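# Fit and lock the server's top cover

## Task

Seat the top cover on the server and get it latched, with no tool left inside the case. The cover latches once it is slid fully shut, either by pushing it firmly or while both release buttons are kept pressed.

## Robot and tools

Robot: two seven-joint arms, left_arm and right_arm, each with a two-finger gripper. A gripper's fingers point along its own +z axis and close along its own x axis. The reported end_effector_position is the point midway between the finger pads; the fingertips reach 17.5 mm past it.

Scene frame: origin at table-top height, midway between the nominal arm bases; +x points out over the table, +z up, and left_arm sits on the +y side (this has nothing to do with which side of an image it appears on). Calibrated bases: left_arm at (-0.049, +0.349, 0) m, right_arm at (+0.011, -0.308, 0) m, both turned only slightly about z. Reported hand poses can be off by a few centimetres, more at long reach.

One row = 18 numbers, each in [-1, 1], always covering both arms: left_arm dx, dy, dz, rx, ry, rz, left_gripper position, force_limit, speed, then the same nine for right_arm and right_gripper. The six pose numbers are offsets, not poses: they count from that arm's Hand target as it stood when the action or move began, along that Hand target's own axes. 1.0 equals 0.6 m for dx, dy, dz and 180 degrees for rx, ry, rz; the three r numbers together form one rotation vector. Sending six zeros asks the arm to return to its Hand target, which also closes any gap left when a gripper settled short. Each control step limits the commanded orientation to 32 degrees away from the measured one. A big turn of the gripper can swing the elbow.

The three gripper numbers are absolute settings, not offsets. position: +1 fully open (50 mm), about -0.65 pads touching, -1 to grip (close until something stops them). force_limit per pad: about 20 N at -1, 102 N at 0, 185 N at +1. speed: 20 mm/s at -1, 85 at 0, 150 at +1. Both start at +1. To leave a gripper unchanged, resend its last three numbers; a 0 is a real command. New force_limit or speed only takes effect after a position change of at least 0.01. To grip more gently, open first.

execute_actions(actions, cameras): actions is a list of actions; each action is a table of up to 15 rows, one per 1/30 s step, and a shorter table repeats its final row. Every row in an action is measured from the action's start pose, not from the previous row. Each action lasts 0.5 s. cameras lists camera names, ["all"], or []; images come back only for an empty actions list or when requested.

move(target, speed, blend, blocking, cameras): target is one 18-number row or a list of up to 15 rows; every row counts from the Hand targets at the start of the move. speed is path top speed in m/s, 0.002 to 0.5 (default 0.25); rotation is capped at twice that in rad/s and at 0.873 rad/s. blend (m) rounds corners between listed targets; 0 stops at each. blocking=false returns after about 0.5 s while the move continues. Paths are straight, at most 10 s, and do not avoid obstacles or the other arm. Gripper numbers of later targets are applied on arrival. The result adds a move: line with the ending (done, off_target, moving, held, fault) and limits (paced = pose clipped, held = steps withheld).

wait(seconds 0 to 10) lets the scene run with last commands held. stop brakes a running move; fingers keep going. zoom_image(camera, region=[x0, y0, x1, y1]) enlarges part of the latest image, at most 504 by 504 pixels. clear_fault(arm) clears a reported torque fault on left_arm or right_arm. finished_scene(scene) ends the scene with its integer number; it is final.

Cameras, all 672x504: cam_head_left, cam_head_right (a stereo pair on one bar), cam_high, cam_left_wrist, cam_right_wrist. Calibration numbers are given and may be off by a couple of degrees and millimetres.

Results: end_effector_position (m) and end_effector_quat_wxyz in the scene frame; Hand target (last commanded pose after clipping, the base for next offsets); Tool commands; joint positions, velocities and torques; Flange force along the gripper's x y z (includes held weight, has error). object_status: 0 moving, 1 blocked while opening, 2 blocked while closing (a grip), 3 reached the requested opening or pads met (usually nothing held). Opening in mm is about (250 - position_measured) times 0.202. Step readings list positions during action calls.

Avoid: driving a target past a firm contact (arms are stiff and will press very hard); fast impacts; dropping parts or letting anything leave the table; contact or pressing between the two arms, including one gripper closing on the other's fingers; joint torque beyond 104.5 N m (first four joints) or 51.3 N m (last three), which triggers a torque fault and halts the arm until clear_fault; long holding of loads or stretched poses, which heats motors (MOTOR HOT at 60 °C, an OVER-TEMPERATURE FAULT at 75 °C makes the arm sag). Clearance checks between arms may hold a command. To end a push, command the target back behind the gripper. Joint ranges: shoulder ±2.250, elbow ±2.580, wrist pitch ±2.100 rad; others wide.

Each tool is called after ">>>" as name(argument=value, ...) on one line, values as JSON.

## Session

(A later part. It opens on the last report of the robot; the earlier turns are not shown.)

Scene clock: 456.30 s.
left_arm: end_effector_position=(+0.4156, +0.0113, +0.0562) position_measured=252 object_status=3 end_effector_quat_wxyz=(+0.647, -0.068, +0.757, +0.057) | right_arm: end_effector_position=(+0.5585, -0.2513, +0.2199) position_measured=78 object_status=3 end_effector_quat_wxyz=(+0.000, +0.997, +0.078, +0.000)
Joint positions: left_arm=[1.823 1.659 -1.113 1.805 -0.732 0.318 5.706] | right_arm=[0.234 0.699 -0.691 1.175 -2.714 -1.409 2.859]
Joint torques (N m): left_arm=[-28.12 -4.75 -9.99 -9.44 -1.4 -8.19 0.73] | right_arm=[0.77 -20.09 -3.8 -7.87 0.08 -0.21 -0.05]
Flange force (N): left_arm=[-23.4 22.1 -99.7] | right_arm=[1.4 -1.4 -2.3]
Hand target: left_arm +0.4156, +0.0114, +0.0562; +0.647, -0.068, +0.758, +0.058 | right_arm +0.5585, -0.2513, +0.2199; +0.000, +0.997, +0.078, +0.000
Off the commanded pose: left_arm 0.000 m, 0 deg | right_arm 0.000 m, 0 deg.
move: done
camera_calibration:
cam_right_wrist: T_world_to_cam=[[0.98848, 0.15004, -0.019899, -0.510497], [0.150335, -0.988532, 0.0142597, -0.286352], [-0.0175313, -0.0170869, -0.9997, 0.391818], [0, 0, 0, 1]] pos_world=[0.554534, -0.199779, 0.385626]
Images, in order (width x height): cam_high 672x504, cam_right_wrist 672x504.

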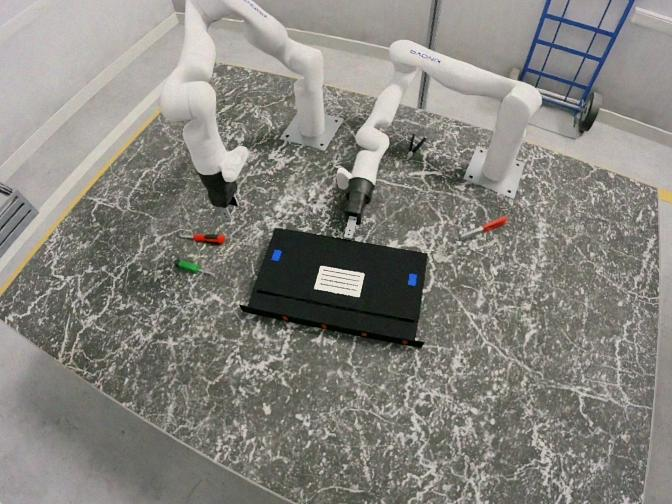

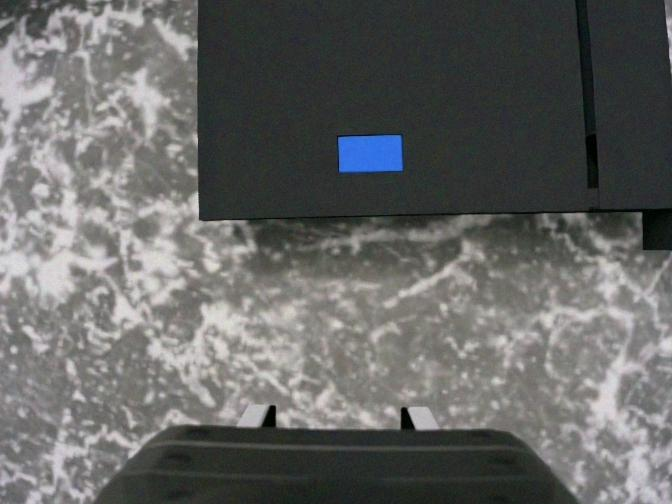

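>>> move(target=[[0.00209,0,-0.01317,0,0,0,-1,-0.6,0.5,0,0,0,0,0,0,0.5,-0.7,0],[0.01032,0,-0.01187,0,0,0,-1,-0.6,0.5,0,0,0,0,0,0,0.5,-0.7,0]], speed=0.05, cameras=["cam_left_wrist","cam_right_wrist","cam_high"])

>>> zoom_image(camera="cam_high", region=[230, 260, 310, 330])

>>> zoom_image(camera="cam_high", region=[360, 290, 440, 360])

>>> zoom_image(camera="cam_left_wrist", region=[230, 250, 480, 440])

Scene clock: 473.73 s.
left_arm: end_effector_position=(+0.4077, +0.0099, +0.0512) position_measured=251 object_status=3 end_effector_quat_wxyz=(+0.647, -0.068, +0.758, +0.057) | right_arm: end_effector_position=(+0.5585, -0.2513, +0.2199) position_measured=78 object_status=3 end_effector_quat_wxyz=(+0.000, +0.997, +0.078, +0.000)
Joint positions: left_arm=[1.837 1.66 -1.096 1.803 -0.723 0.338 5.708] | right_arm=[0.234 0.699 -0.691 1.175 -2.714 -1.409 2.859]
Joint torques (N m): left_arm=[1.89 -16.46 -10.46 3.37 -0.41 3.08 0.32] | right_arm=[0.7 -20.14 -3.83 -7.81 0.09 -0.17 -0.08]
Flange force (N): left_arm=[-1.7 -3.8 4.6] | right_arm=[1.8 -1.2 -2.5]
Hand target: left_arm +0.4077, +0.0099, +0.0512; +0.647, -0.068, +0.758, +0.057 | right_arm +0.5585, -0.2513, +0.2199; +0.000, +0.997, +0.078, +0.000
Off the commanded pose: left_arm 0.000 m, 0 deg | right_arm 0.000 m, 0 deg.
move: done
camera_calibration:
cam_left_wrist: T_world_to_cam=[[-0.178968, 0.00637706, -0.983834, 0.124703], [-0.157436, 0.986907, 0.035036, 0.116714], [0.971177, 0.161161, -0.175621, -0.221085], [0, 0, 0, 1]] pos_world=[0.255406, -0.0803506, 0.079771]
cam_right_wrist: T_world_to_cam=[[0.98848, 0.15004, -0.019899, -0.510497], [0.150335, -0.988532, 0.0142597, -0.286352], [-0.0175313, -0.0170869, -0.9997, 0.391818], [0, 0, 0, 1]] pos_world=[0.554534, -0.199779, 0.385626]
Images, in order (width x height): cam_high 672x504, cam_left_wrist 672x504, cam_right_wrist 672x504.

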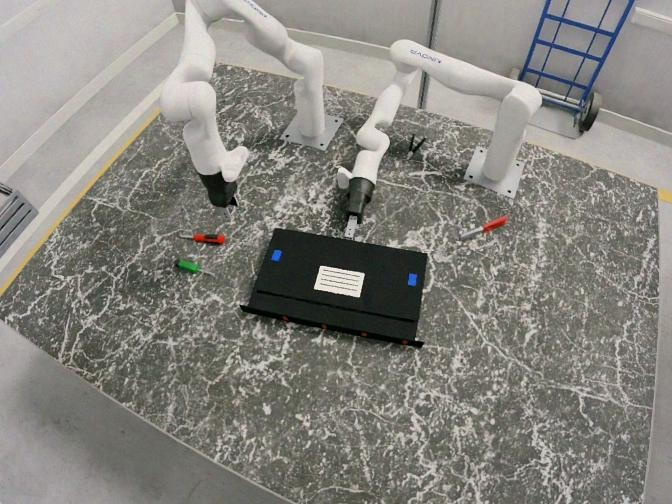

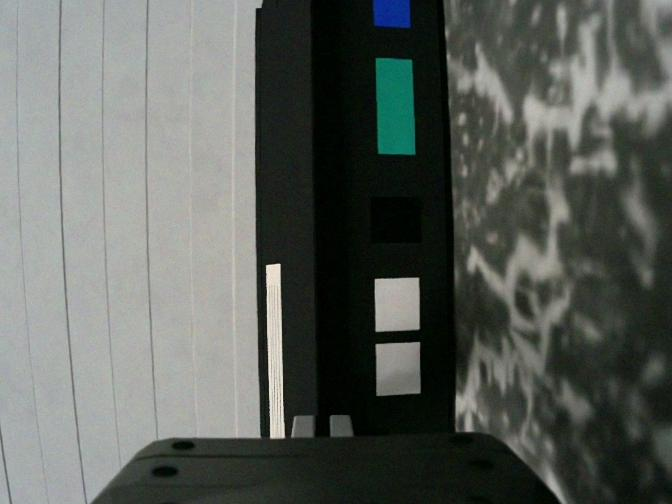

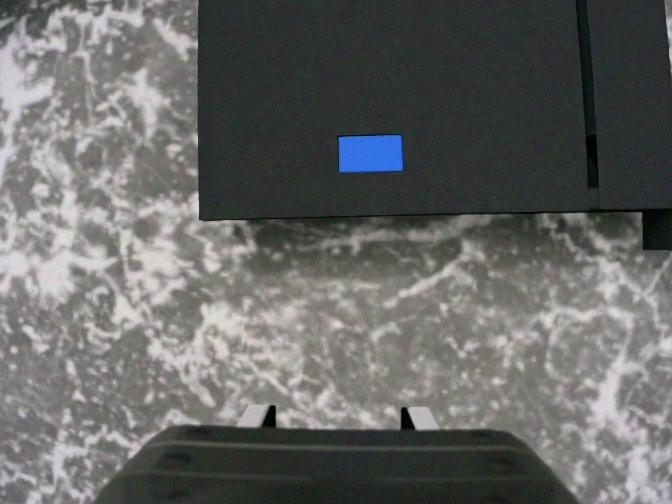

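Scaled by 6.300 from the camera's 672x504 image, which has a finer 960x720 frame.

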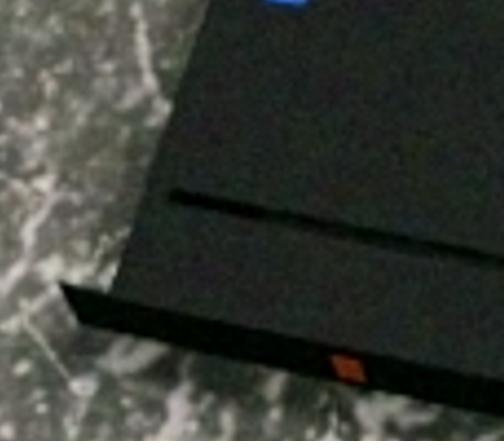

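Scaled by 6.300 from the camera's 672x504 image, which has a finer 960x720 frame.

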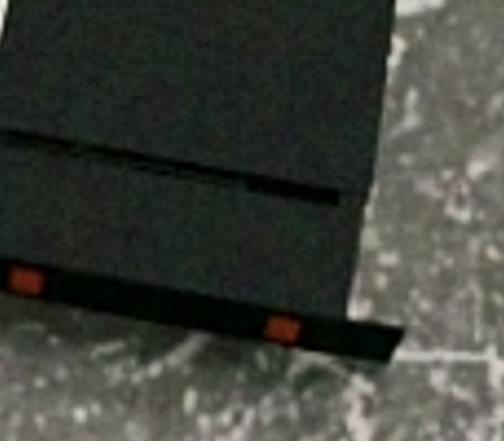

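Scaled by 2.016.

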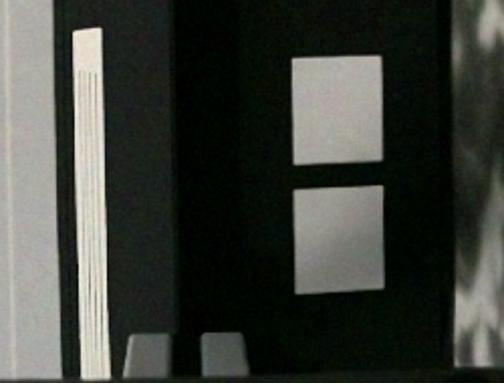

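>>> move(target=[0,0,0,0,0,0,-1,-0.6,0.5,-0.0167,-0.7197,0,0,0,0,0.5,-0.7,0], speed=0.3, cameras=["cam_right_wrist"])

Scene clock: 508.93 s.
left_arm: end_effector_position=(+0.4077, +0.0100, +0.0512) position_measured=251 object_status=3 end_effector_quat_wxyz=(+0.647, -0.068, +0.758, +0.057) | right_arm: end_effector_position=(+0.4810, +0.1736, +0.2202) position_measured=78 object_status=3 end_effector_quat_wxyz=(+0.000, +0.997, +0.078, +0.000)
Joint positions: left_arm=[1.837 1.66 -1.096 1.803 -0.723 0.338 5.708] | right_arm=[-0.703 1.063 -0.615 0.344 -2.6 -1.79 2.359]
Joint torques (N m): left_arm=[1.85 -16.49 -10.46 3.4 -0.45 3.04 0.32] | right_arm=[0.78 -26.4 -1.63 -7.31 0.16 -0.18 -0.07]
Flange force (N): left_arm=[-1.5 -3.9 4.4] | right_arm=no reading
Hand target: left_arm +0.4077, +0.0100, +0.0512; +0.647, -0.068, +0.758, +0.057 | right_arm +0.4810, +0.1737, +0.2202; +0.000, +0.997, +0.078, +0.000
Off the commanded pose: left_arm 0.000 m, 0 deg | right_arm 0.000 m, 0 deg.
move: done
camera_calibration:
cam_right_wrist: T_world_to_cam=[[0.988481, 0.150041, -0.0198002, -0.497675], [0.150335, -0.988532, 0.0142747, 0.145316], [-0.0174313, -0.0170869, -0.999702, 0.397973], [0, 0, 0, 1]] pos_world=[0.477034, 0.225121, 0.385926]
Images, in order (width x height): cam_right_wrist 672x504.

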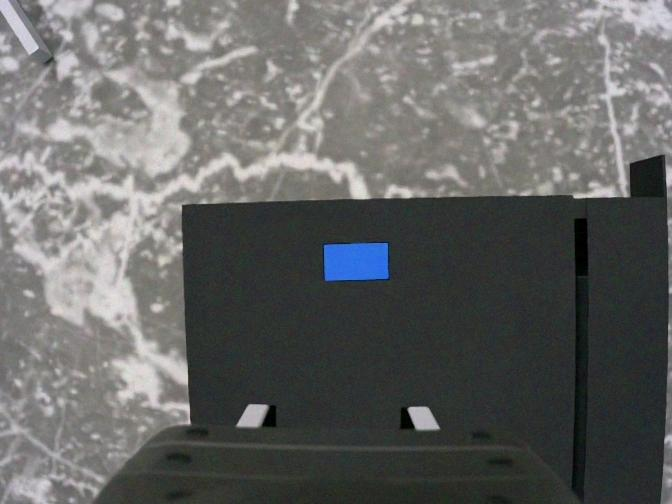

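>>> move(target=[-0.00647,0,0.01417,0,0,0,-1,-0.6,0.5,0,0,0,0,0,0,0.5,-0.7,0], speed=0.03, cameras=["cam_right_wrist"])

Scene clock: 518.73 s.
left_arm: end_effector_position=(+0.4165, +0.0114, +0.0536) position_measured=252 object_status=3 end_effector_quat_wxyz=(+0.647, -0.067, +0.758, +0.057) | right_arm: end_effector_position=(+0.4810, +0.1736, +0.2202) position_measured=78 object_status=3 end_effector_quat_wxyz=(+0.000, +0.997, +0.078, +0.000)
Joint positions: left_arm=[1.821 1.665 -1.112 1.801 -0.73 0.317 5.709] | right_arm=[-0.703 1.063 -0.615 0.343 -2.6 -1.79 2.359]
Joint torques (N m): left_arm=[-18.78 -12.34 -23.67 -0.23 -2.37 2.71 0.35] | right_arm=[0.78 -26.37 -1.57 -7.29 0.14 -0.18 -0.07]
Flange force (N): left_arm=[7.9 11.3 -61.3] | right_arm=no reading
Hand target: left_arm +0.4166, +0.0116, +0.0537; +0.647, -0.068, +0.758, +0.058 | right_arm +0.4810, +0.1736, +0.2202; +0.000, +0.997, +0.078, +0.000
Off the commanded pose: left_arm 0.000 m, 0 deg | right_arm 0.000 m, 0 deg.
move: done
camera_calibration:
cam_right_wrist: T_world_to_cam=[[0.98848, 0.15004, -0.019899, -0.497636], [0.150335, -0.988532, 0.0142597, 0.145322], [-0.0175313, -0.0170869, -0.9997, 0.39802], [0, 0, 0, 1]] pos_world=[0.477034, 0.225121, 0.385926]
Images, in order (width x height): cam_right_wrist 672x504.

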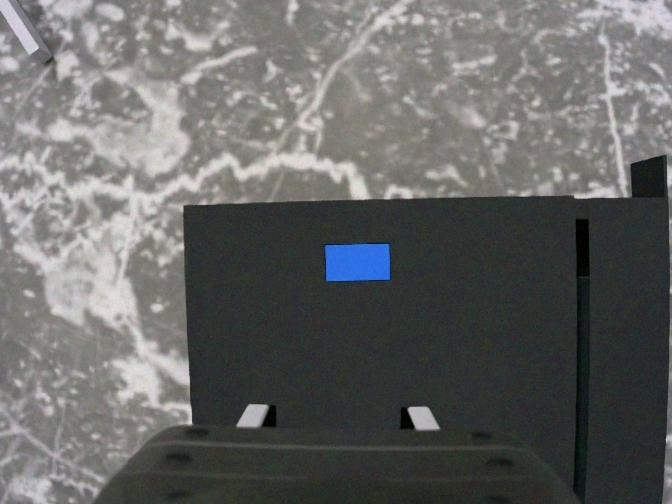

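>>> move(target=[-0.00078,0,0.00494,0,0,0,-1,-0.6,0.5,0,0,0,0,0,0,0.5,-0.7,0], speed=0.03, cameras=["cam_right_wrist"])

Scene clock: 522.43 s.
left_arm: end_effector_position=(+0.4195, +0.0120, +0.0536) position_measured=252 object_status=3 end_effector_quat_wxyz=(+0.647, -0.068, +0.758, +0.057) | right_arm: end_effector_position=(+0.4810, +0.1736, +0.2202) position_measured=78 object_status=3 end_effector_quat_wxyz=(+0.000, +0.997, +0.078, +0.000)
Joint positions: left_arm=[1.815 1.668 -1.116 1.799 -0.732 0.312 5.71] | right_arm=[-0.703 1.063 -0.615 0.343 -2.6 -1.79 2.359]
Joint torques (N m): left_arm=[-26.3 -9.81 -24.5 2.71 -2.03 3.43 0.39] | right_arm=[0.76 -26.42 -1.6 -7.31 0.1 -0.18 -0.06]
Flange force (N): left_arm=[8.1 8.4 -76.5] | right_arm=no reading
Hand target: left_arm +0.4196, +0.0121, +0.0537; +0.647, -0.068, +0.758, +0.057 | right_arm +0.4810, +0.1736, +0.2202; +0.000, +0.997, +0.078, +0.000
Off the commanded pose: left_arm 0.000 m, 0 deg | right_arm 0.000 m, 0 deg.
move: done
camera_calibration:
cam_right_wrist: T_world_to_cam=[[0.98848, 0.15004, -0.019899, -0.497636], [0.150335, -0.988532, 0.0142597, 0.145322], [-0.0175313, -0.0170869, -0.9997, 0.39802], [0, 0, 0, 1]] pos_world=[0.477034, 0.225121, 0.385926]
Images, in order (width x height): cam_right_wrist 672x504.

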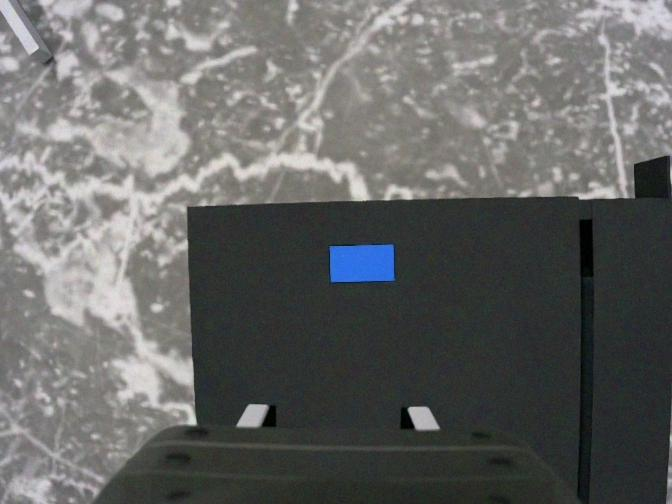

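>>> move(target=[0.0016,0,-0.00988,0,0,0,-1,-0.6,0.5,0,0,0,0,0,0,0.5,-0.7,0], speed=0.05, cameras=["cam_head_left","cam_head_right","cam_left_wrist"])

>>> zoom_image(camera="cam_head_left", region=[170, 210, 260, 315])

>>> zoom_image(camera="cam_head_right", region=[310, 200, 400, 305])

>>> zoom_image(camera="cam_head_left", region=[300, 195, 390, 300])

Scene clock: 548.83 s.
left_arm: end_effector_position=(+0.4137, +0.0110, +0.0536) position_measured=252 object_status=3 end_effector_quat_wxyz=(+0.647, -0.068, +0.758, +0.058) | right_arm: end_effector_position=(+0.4810, +0.1736, +0.2202) position_measured=78 object_status=3 end_effector_quat_wxyz=(+0.000, +0.997, +0.078, +0.000)
Joint positions: left_arm=[1.826 1.662 -1.108 1.803 -0.729 0.324 5.708] | right_arm=[-0.703 1.063 -0.615 0.343 -2.6 -1.79 2.359]
Joint torques (N m): left_arm=[1.99 -16.49 -10.51 3.33 -0.37 3.05 0.36] | right_arm=[0.81 -26.43 -1.62 -7.33 0.13 -0.14 -0.1]
Flange force (N): left_arm=[-1.8 -3.9 4.7] | right_arm=no reading
Hand target: left_arm +0.4136, +0.0110, +0.0536; +0.647, -0.068, +0.758, +0.058 | right_arm +0.4810, +0.1736, +0.2202; +0.000, +0.997, +0.078, +0.000
Off the commanded pose: left_arm 0.000 m, 0 deg | right_arm 0.000 m, 0 deg.
move: done
camera_calibration:
cam_left_wrist: T_world_to_cam=[[-0.178968, 0.00637706, -0.983834, 0.128212], [-0.157436, 0.986907, 0.035036, 0.11647], [0.971177, 0.161161, -0.175621, -0.226553], [0, 0, 0, 1]] pos_world=[0.261306, -0.0792506, 0.082271]
Images, in order (width x height): cam_head_left 672x504, cam_head_right 672x504, cam_left_wrist 672x504.

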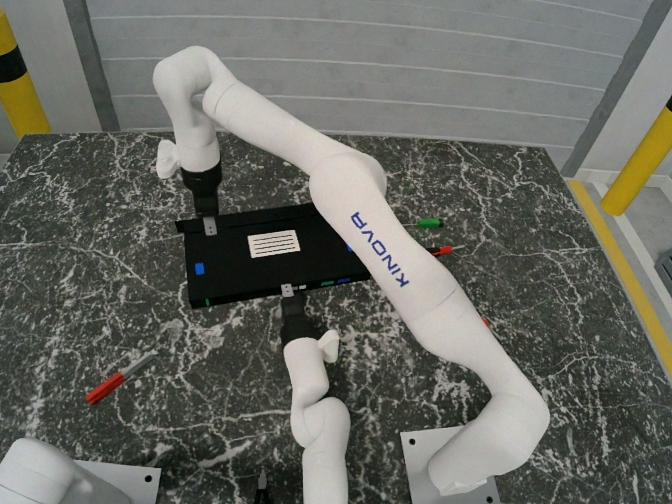

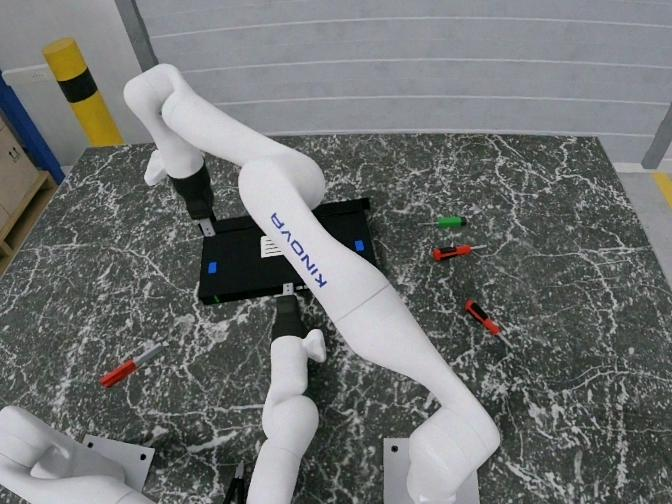

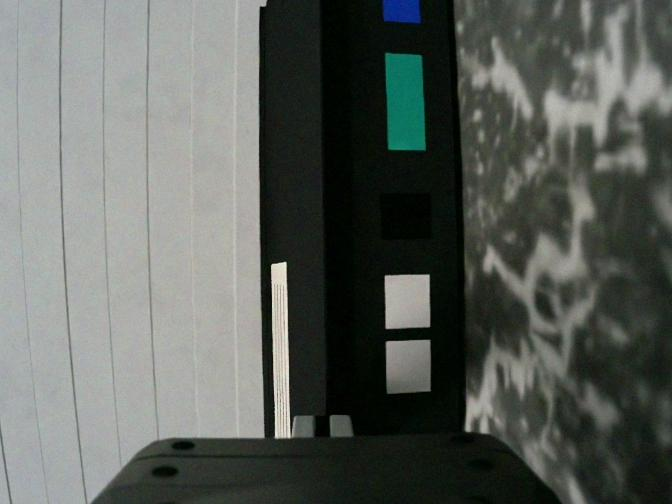

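Scaled by 4.800 from the camera's 672x504 image, which has a finer 960x720 frame.

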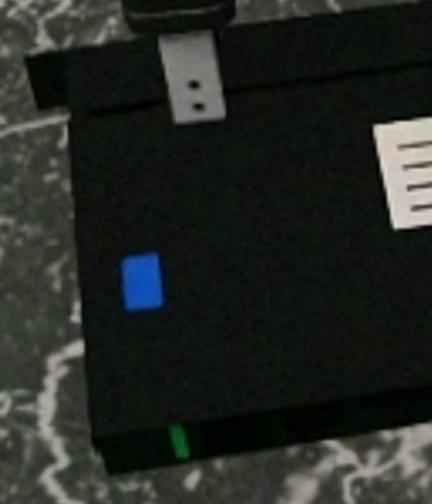

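Scaled by 4.800 from the camera's 672x504 image, which has a finer 960x720 frame.

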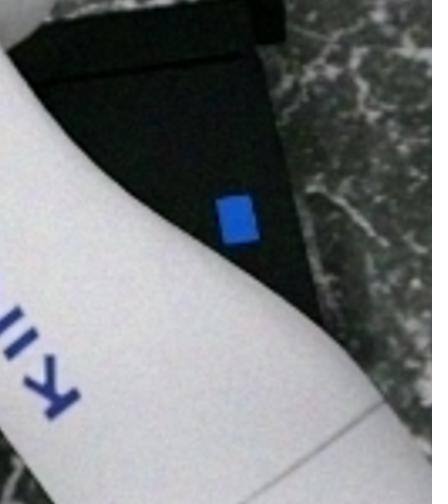

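Scaled by 4.800 from the camera's 672x504 image, which has a finer 960x720 frame.

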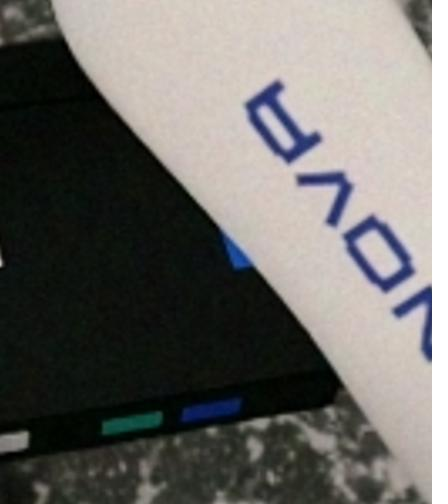

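>>> move(target=[[0,0,0,0,0,0,-1,-0.6,0.5,0.2684,0.2413,0.1,0,0,0,-1,-0.7,0],[0,0,0,0,0,0,-1,-0.6,0.5,0.2684,0.2413,0.1667,0,0,0,-1,-0.7,0]], speed=0.25, blend=[0.02, 0], cameras=["cam_high","cam_right_wrist","cam_head_left"])

>>> zoom_image(camera="cam_high", region=[230, 200, 440, 360])

Scene clock: 577.63 s.
left_arm: end_effector_position=(+0.4136, +0.0110, +0.0536) position_measured=252 object_status=3 end_effector_quat_wxyz=(+0.647, -0.068, +0.758, +0.057) | right_arm: end_effector_position=(+0.6618, +0.0555, +0.1197) position_measured=251 object_status=3 end_effector_quat_wxyz=(-0.019, +0.996, +0.078, +0.039)
Joint positions: left_arm=[1.826 1.662 -1.108 1.803 -0.729 0.324 5.708] | right_arm=[-0.496 1.323 -0.57 0.035 -2.573 -1.702 2.748]
Joint torques (N m): left_arm=[1.9 -16.55 -10.58 3.31 -0.36 3.1 0.36] | right_arm=[0.78 -28.89 -0.05 -7.46 0.15 0.11 -0.05]
Flange force (N): left_arm=[-1.7 -3.6 4.6] | right_arm=no reading
Hand target: left_arm +0.4136, +0.0110, +0.0536; +0.647, -0.068, +0.758, +0.057 | right_arm +0.6626, +0.0559, +0.1200; +0.000, +0.997, +0.078, +0.000
Off the commanded pose: left_arm 0.000 m, 0 deg | right_arm 0.001 m, 5 deg.
elbow stopped short (right arm): the move would have taken joint 4 (elbow) straighter than the controller allows.
move: off_target (right_arm)
camera_calibration:
cam_right_wrist: T_world_to_cam=[[0.986867, 0.14905, 0.0622706, -0.669395], [0.150336, -0.988497, -0.016486, 0.00641355], [0.0590971, 0.025631, -0.997923, 0.245379], [0, 0, 0, 1]] pos_world=[0.645138, 0.0998235, 0.286659]
Images, in order (width x height): cam_head_left 672x504, cam_high 672x504, cam_right_wrist 672x504.

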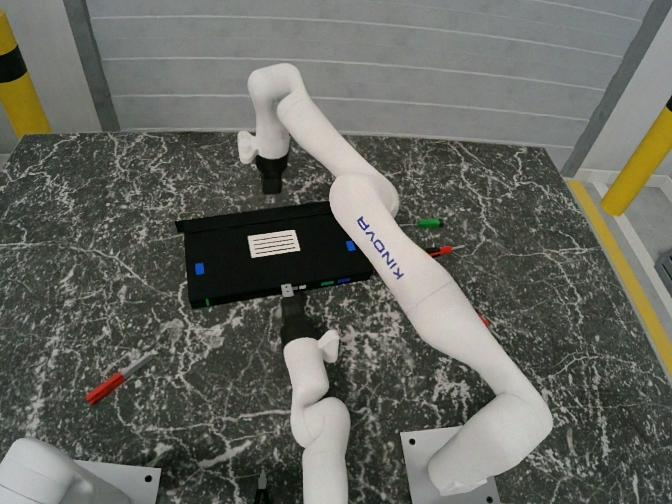

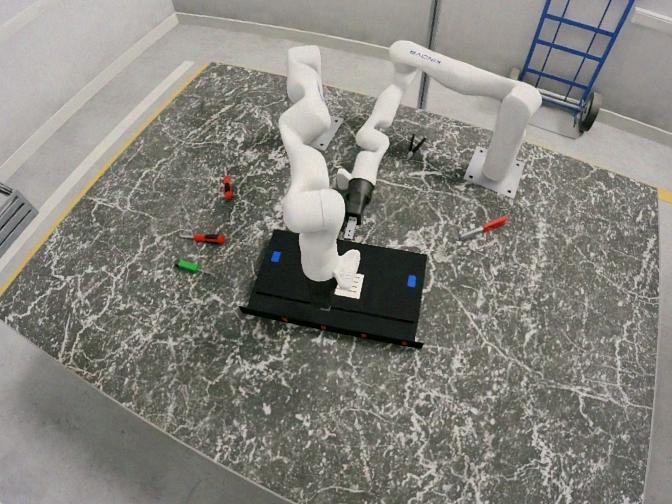

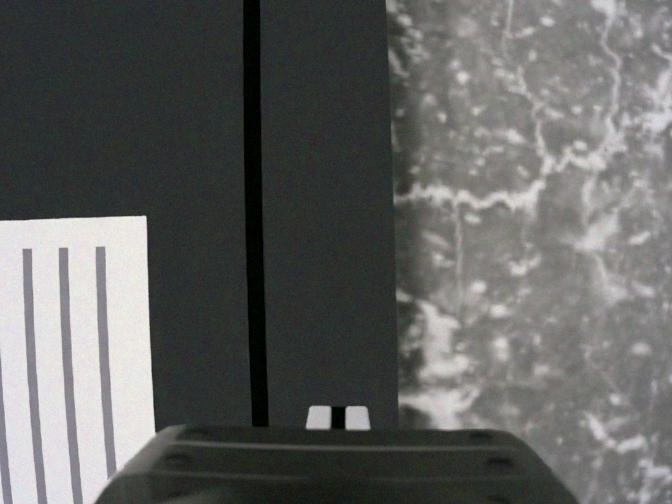

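Scaled by 2.400 from the camera's 672x504 image, which has a finer 960x720 frame.

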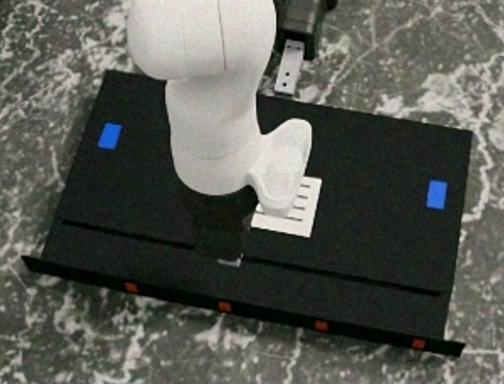

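>>> move(target=[0,0,0,0,0,0,-1,-0.6,0.5,0.0018,0.0997,0.0333,0,0.1667,0,-1,-0.7,0], speed=0.25, cameras=["cam_high","cam_right_wrist"])

>>> zoom_image(camera="cam_high", region=[230, 200, 440, 360])

Scene clock: 599.00 s.
left_arm: end_effector_position=(+0.4136, +0.0110, +0.0536) position_measured=252 object_status=3 end_effector_quat_wxyz=(+0.647, -0.068, +0.758, +0.057) | right_arm: end_effector_position=(+0.6731, -0.0030, +0.1000) position_measured=251 object_status=3 end_effector_quat_wxyz=(-0.021, +0.963, +0.076, +0.258)
Joint positions: left_arm=[1.826 1.662 -1.108 1.803 -0.729 0.324 5.708] | right_arm=[-0.302 0.87 -0.409 1.328 -2.256 -0.654 2.131]
Joint torques (N m): left_arm=[1.83 -16.45 -10.53 3.31 -0.37 3.05 0.38] | right_arm=[0.78 -23.96 -2.6 -8.38 1.05 0.78 -0.14]
Flange force (N): left_arm=[-1.9 -3.8 4.3] | right_arm=[0.8 -1.7 -1.3]
Hand target: left_arm +0.4136, +0.0110, +0.0536; +0.647, -0.068, +0.758, +0.057 | right_arm +0.6731, -0.0030, +0.1000; -0.021, +0.963, +0.076, +0.258
Off the commanded pose: left_arm 0.000 m, 0 deg | right_arm 0.000 m, 0 deg.
move: done
camera_calibration:
cam_right_wrist: T_world_to_cam=[[0.865987, 0.13033, 0.482785, -0.631274], [0.143819, -0.989562, 0.00916376, -0.0515627], [0.478939, 0.0614979, -0.875691, -0.0681595], [0, 0, 0, 1]] pos_world=[0.586735, 0.035441, 0.245555]
Images, in order (width x height): cam_high 672x504, cam_right_wrist 672x504.

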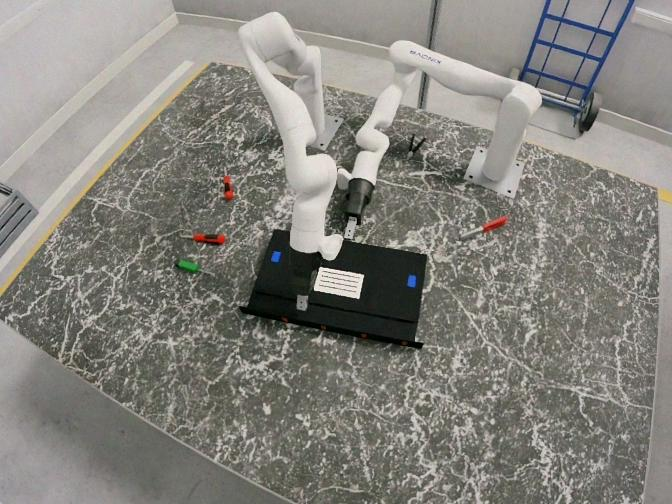

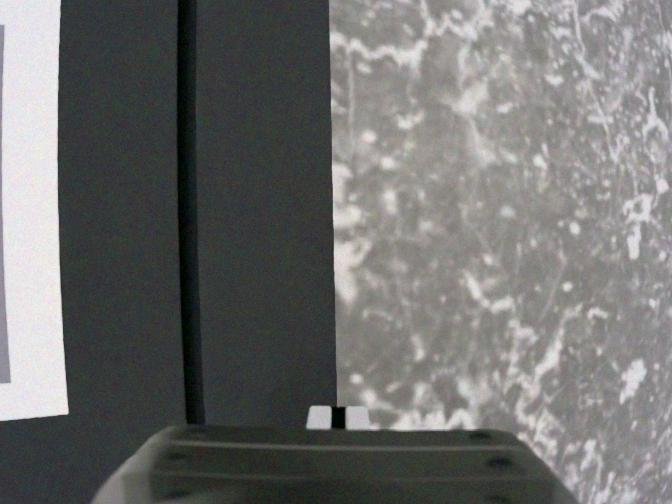

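Scaled by 2.400 from the camera's 672x504 image, which has a finer 960x720 frame.

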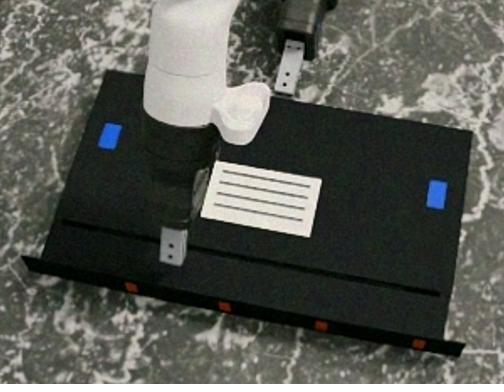

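>>> move(target=[0,0,0,0,0,0,-1,-0.6,0.5,-0.02,0,0.03464,0,0,0,-1,-0.7,0], speed=0.06, cameras=["cam_right_wrist"])

Scene clock: 604.67 s.
left_arm: end_effector_position=(+0.4136, +0.0110, +0.0536) position_measured=252 object_status=3 end_effector_quat_wxyz=(+0.647, -0.068, +0.758, +0.057) | right_arm: end_effector_position=(+0.6730, -0.0030, +0.0759) position_measured=251 object_status=3 end_effector_quat_wxyz=(-0.021, +0.963, +0.076, +0.258)
Joint positions: left_arm=[1.826 1.662 -1.108 1.803 -0.729 0.324 5.708] | right_arm=[-0.317 0.901 -0.378 1.345 -2.224 -0.606 2.086]
Joint torques (N m): left_arm=[1.82 -16.51 -10.5 3.27 -0.4 3.04 0.38] | right_arm=[0.81 -24.11 -2.52 -8.14 1.04 0.74 -0.1]
Flange force (N): left_arm=[-1.8 -3.6 4.4] | right_arm=[0.4 -1.8 -1.4]
Hand target: left_arm +0.4136, +0.0110, +0.0536; +0.647, -0.068, +0.758, +0.057 | right_arm +0.6730, -0.0030, +0.0760; -0.021, +0.963, +0.076, +0.258
Off the commanded pose: left_arm 0.000 m, 0 deg | right_arm 0.000 m, 0 deg.
move: done
camera_calibration:
cam_right_wrist: T_world_to_cam=[[0.866023, 0.130248, 0.482742, -0.619561], [0.143746, -0.989573, 0.00912105, -0.0512751], [0.478896, 0.061493, -0.875715, -0.089185], [0, 0, 0, 1]] pos_world=[0.586635, 0.0354406, 0.221455]
Images, in order (width x height): cam_right_wrist 672x504.

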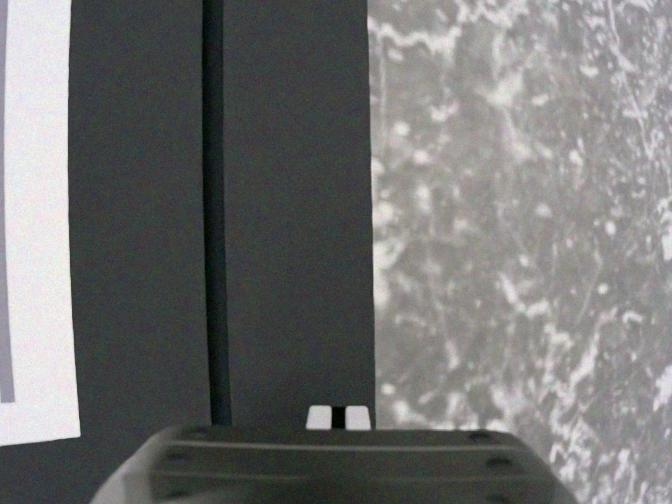

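>>> move(target=[0,0,0,0,0,0,-1,-0.6,0.5,-0.005,0,0.00866,0,0,0,-1,-0.7,0], speed=0.04)

>>> move(target=[0,0,0,0,0,0,-1,-0.6,0.5,-0.00333,0,0.00577,0,0,0,-1,-0.7,0], speed=0.03)

Scene clock: 610.67 s.
left_arm: end_effector_position=(+0.4136, +0.0110, +0.0536) position_measured=252 object_status=3 end_effector_quat_wxyz=(+0.647, -0.068, +0.758, +0.057) | right_arm: end_effector_position=(+0.6730, -0.0030, +0.0700) position_measured=251 object_status=3 end_effector_quat_wxyz=(-0.021, +0.963, +0.076, +0.258)
Joint positions: left_arm=[1.826 1.662 -1.108 1.803 -0.729 0.324 5.708] | right_arm=[-0.321 0.909 -0.37 1.349 -2.216 -0.595 2.075]
Joint torques (N m): left_arm=[1.86 -16.51 -10.53 3.29 -0.39 3.09 0.36] | right_arm=[0.8 -23.19 -2.3 -7.78 0.97 0.65 -0.09]
Flange force (N): left_arm=[-1.8 -3.5 4.5] | right_arm=[0.6 -1.5 -2.9]
Hand target: left_arm +0.4136, +0.0110, +0.0536; +0.647, -0.068, +0.758, +0.057 | right_arm +0.6730, -0.0030, +0.0700; -0.021, +0.963, +0.076, +0.258
Off the commanded pose: left_arm 0.000 m, 0 deg | right_arm 0.000 m, 0 deg.
move: done

Scene clock: 611.37 s.
left_arm: end_effector_position=(+0.4136, +0.0110, +0.0536) position_measured=252 object_status=3 end_effector_quat_wxyz=(+0.647, -0.068, +0.758, +0.057) | right_arm: end_effector_position=(+0.6731, -0.0029, +0.0662) position_measured=251 object_status=3 end_effector_quat_wxyz=(-0.021, +0.963, +0.076, +0.258)
Joint positions: left_arm=[1.826 1.662 -1.108 1.803 -0.729 0.324 5.708] | right_arm=[-0.324 0.914 -0.365 1.351 -2.21 -0.587 2.067]
Joint torques (N m): left_arm=[1.8 -16.44 -10.59 3.33 -0.4 3.07 0.33] | right_arm=[0.79 8.56 0.35 2.62 -0.89 0.74 -0.08]
Flange force (N): left_arm=[-1.7 -3.8 4.2] | right_arm=[10.6 3.3 -54.6]
Hand target: left_arm +0.4136, +0.0110, +0.0536; +0.647, -0.068, +0.758, +0.057 | right_arm +0.6730, -0.0030, +0.0660; -0.021, +0.963, +0.076, +0.258
Off the commanded pose: left_arm 0.000 m, 0 deg | right_arm 0.000 m, 0 deg.
move: done

>>> move(target=[-0.00196,0,0.01235,0,0,0,-1,-0.6,0.5,0,0,0,0,0,0,-1,-0.7,0], speed=0.03, cameras=["cam_right_wrist"])

Scene clock: 615.80 s.
left_arm: end_effector_position=(+0.4210, +0.0123, +0.0536) position_measured=252 object_status=3 end_effector_quat_wxyz=(+0.647, -0.068, +0.758, +0.057) | right_arm: end_effector_position=(+0.6730, -0.0030, +0.0660) position_measured=251 object_status=3 end_effector_quat_wxyz=(-0.021, +0.963, +0.076, +0.258)
Joint positions: left_arm=[1.812 1.67 -1.119 1.798 -0.733 0.308 5.71] | right_arm=[-0.324 0.914 -0.365 1.351 -2.21 -0.587 2.067]
Joint torques (N m): left_arm=[-22.41 -9.61 -19.06 -4.41 -2.16 -1.56 0.37] | right_arm=[0.8 10.33 0.54 3.17 -1.04 0.71 -0.1]
Flange force (N): left_arm=[-3.3 16.3 -77.7] | right_arm=[11.1 3.6 -57.5]
Hand target: left_arm +0.4210, +0.0123, +0.0536; +0.647, -0.068, +0.758, +0.057 | right_arm +0.6730, -0.0030, +0.0660; -0.021, +0.963, +0.076, +0.258
Off the commanded pose: left_arm 0.000 m, 0 deg | right_arm 0.000 m, 0 deg.
move: done
camera_calibration:
cam_right_wrist: T_world_to_cam=[[0.866029, 0.130248, 0.48273, -0.614783], [0.143697, -0.989579, 0.00920703, -0.0511744], [0.478899, 0.0613935, -0.875721, -0.0978513], [0, 0, 0, 1]] pos_world=[0.586635, 0.0354406, 0.211555]
Images, in order (width x height): cam_right_wrist 672x504.

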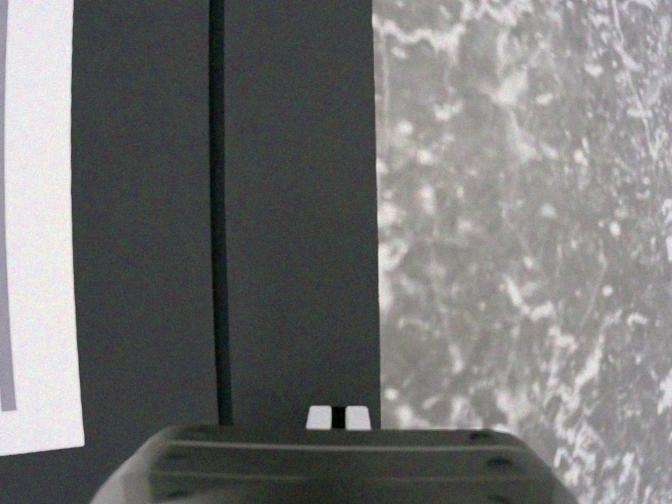

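>>> move(target=[-0.00078,0,0.00494,0,0,0,-1,-0.6,0.5,0,0,0,0,0,0,-1,-0.7,0], speed=0.03, cameras=["cam_right_wrist"])

Scene clock: 618.73 s.
left_arm: end_effector_position=(+0.4241, +0.0128, +0.0537) position_measured=252 object_status=3 end_effector_quat_wxyz=(+0.647, -0.068, +0.758, +0.057) | right_arm: end_effector_position=(+0.6730, -0.0030, +0.0660) position_measured=251 object_status=3 end_effector_quat_wxyz=(-0.021, +0.963, +0.076, +0.258)
Joint positions: left_arm=[1.806 1.673 -1.123 1.796 -0.734 0.302 5.711] | right_arm=[-0.324 0.914 -0.365 1.351 -2.21 -0.587 2.067]
Joint torques (N m): left_arm=[-6.51 -13.54 -10.97 5.19 -0.22 2.85 0.36] | right_arm=[0.78 10.42 0.48 3.21 -1.04 0.7 -0.1]
Flange force (N): left_arm=[-3.2 -4.8 -14.8] | right_arm=[11.0 3.7 -57.6]
Hand target: left_arm +0.4240, +0.0129, +0.0536; +0.647, -0.068, +0.758, +0.057 | right_arm +0.6730, -0.0030, +0.0660; -0.021, +0.963, +0.076, +0.258
Off the commanded pose: left_arm 0.000 m, 0 deg | right_arm 0.000 m, 0 deg.
move: done
camera_calibration:
cam_right_wrist: T_world_to_cam=[[0.866029, 0.130248, 0.48273, -0.614783], [0.143697, -0.989579, 0.00920703, -0.0511744], [0.478899, 0.0613935, -0.875721, -0.0978513], [0, 0, 0, 1]] pos_world=[0.586635, 0.0354406, 0.211555]
Images, in order (width x height): cam_right_wrist 672x504.

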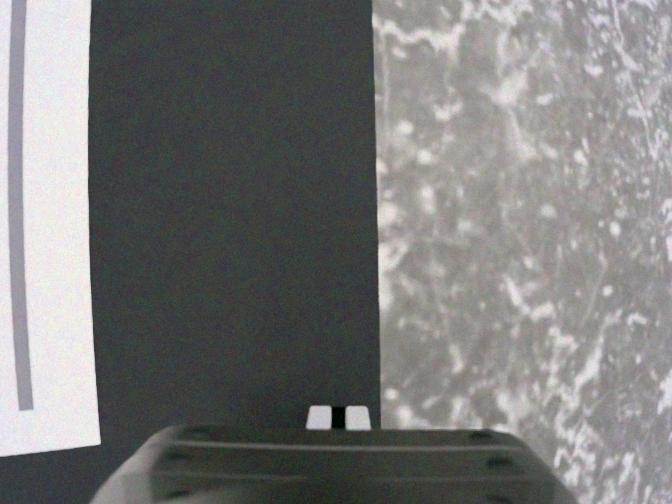

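>>> move(target=[[-0.00039,0,0.00247,0,0,0,-1,-0.6,0.5,0,0,0,0,0,0,-1,-0.7,0],[0.00026,0,-0.00165,0,0,0,-1,-0.6,0.5,0.0083,0,-0.01443,0,0,0,-1,-0.7,0],[0.01303,0,-0.0823,0,0,0,-1,-0.6,0.5,0.0833,0,-0.1443,0,0,0,-1,-0.7,0]], speed=[0.02,0.04,0.12], blend=[0,0.002,0], cameras=["cam_right_wrist","cam_high","cam_head_left"])

>>> zoom_image(camera="cam_high", region=[230, 200, 440, 360])

>>> zoom_image(camera="cam_head_left", region=[165, 195, 395, 315])

Scene clock: 628.90 s.
left_arm: end_effector_position=(+0.3748, +0.0041, +0.0537) position_measured=252 object_status=3 end_effector_quat_wxyz=(+0.647, -0.068, +0.758, +0.058) | right_arm: end_effector_position=(+0.6731, -0.0030, +0.1660) position_measured=251 object_status=3 end_effector_quat_wxyz=(-0.021, +0.963, +0.076, +0.258)
Joint positions: left_arm=[1.899 1.62 -1.051 1.819 -0.704 0.408 5.691] | right_arm=[-0.273 0.797 -0.478 1.256 -2.341 -0.79 2.247]
Joint torques (N m): left_arm=[1.86 -16.36 -10.18 3.15 -0.59 3.03 0.35] | right_arm=[0.84 -23.16 -2.84 -8.95 1.14 0.91 -0.12]
Flange force (N): left_arm=[-1.6 -3.9 4.1] | right_arm=[0.8 -1.7 -2.0]
Hand target: left_arm +0.3748, +0.0040, +0.0537; +0.647, -0.068, +0.758, +0.058 | right_arm +0.6731, -0.0030, +0.1659; -0.021, +0.963, +0.076, +0.258
Off the commanded pose: left_arm 0.000 m, 0 deg | right_arm 0.000 m, 0 deg.
move: done
camera_calibration:
cam_right_wrist: T_world_to_cam=[[0.865958, 0.130239, 0.48286, -0.663128], [0.143738, -0.989574, 0.00913388, -0.0522096], [0.479015, 0.0614957, -0.87565, -0.0104147], [0, 0, 0, 1]] pos_world=[0.586735, 0.0353406, 0.311555]
Images, in order (width x height): cam_head_left 672x504, cam_high 672x504, cam_right_wrist 672x504.

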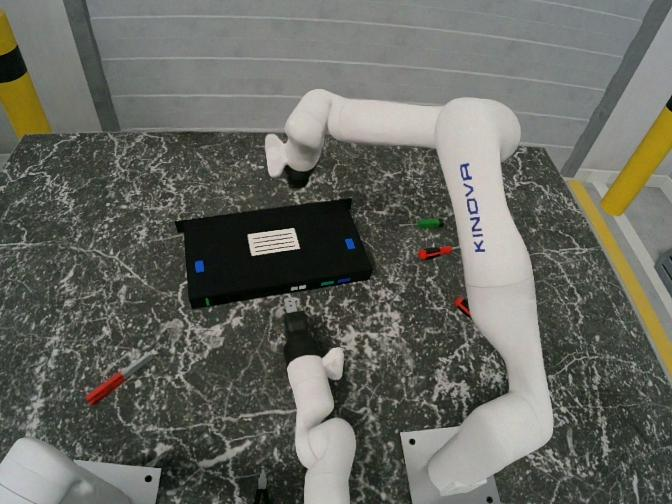

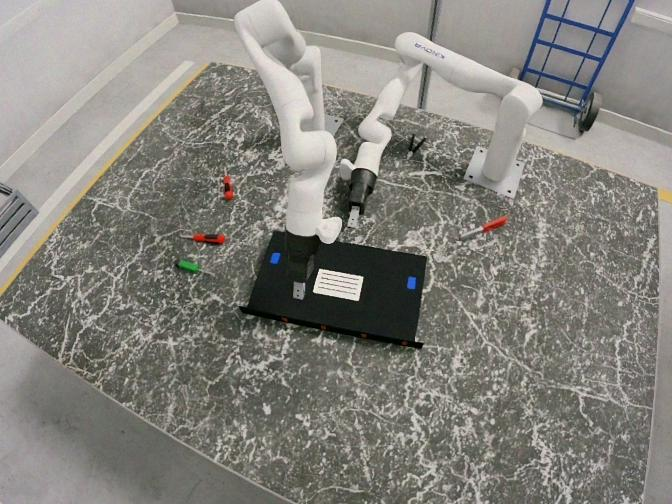

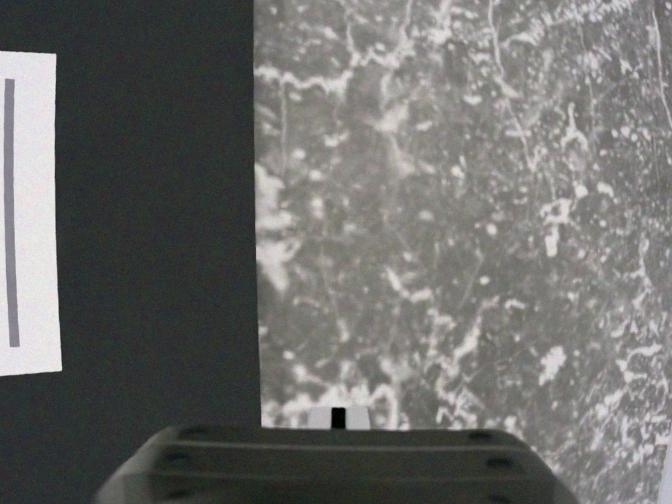

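Scaled by 2.400 from the camera's 672x504 image, which has a finer 960x720 frame.

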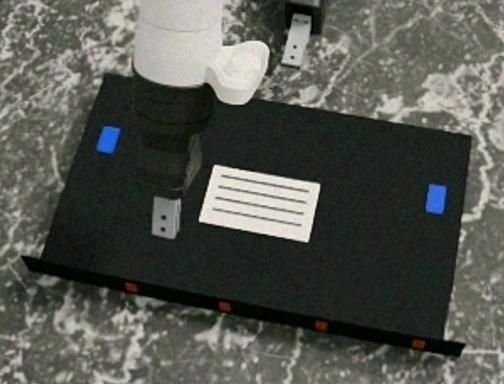

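Scaled by 2.191 from the camera's 672x504 image, which has a finer 960x720 frame.

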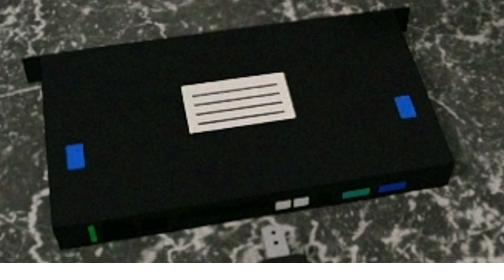

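Closed and flush, with both arms clear of the server.

>>> finished_scene(scene=2)

The scene is finished: the task was done.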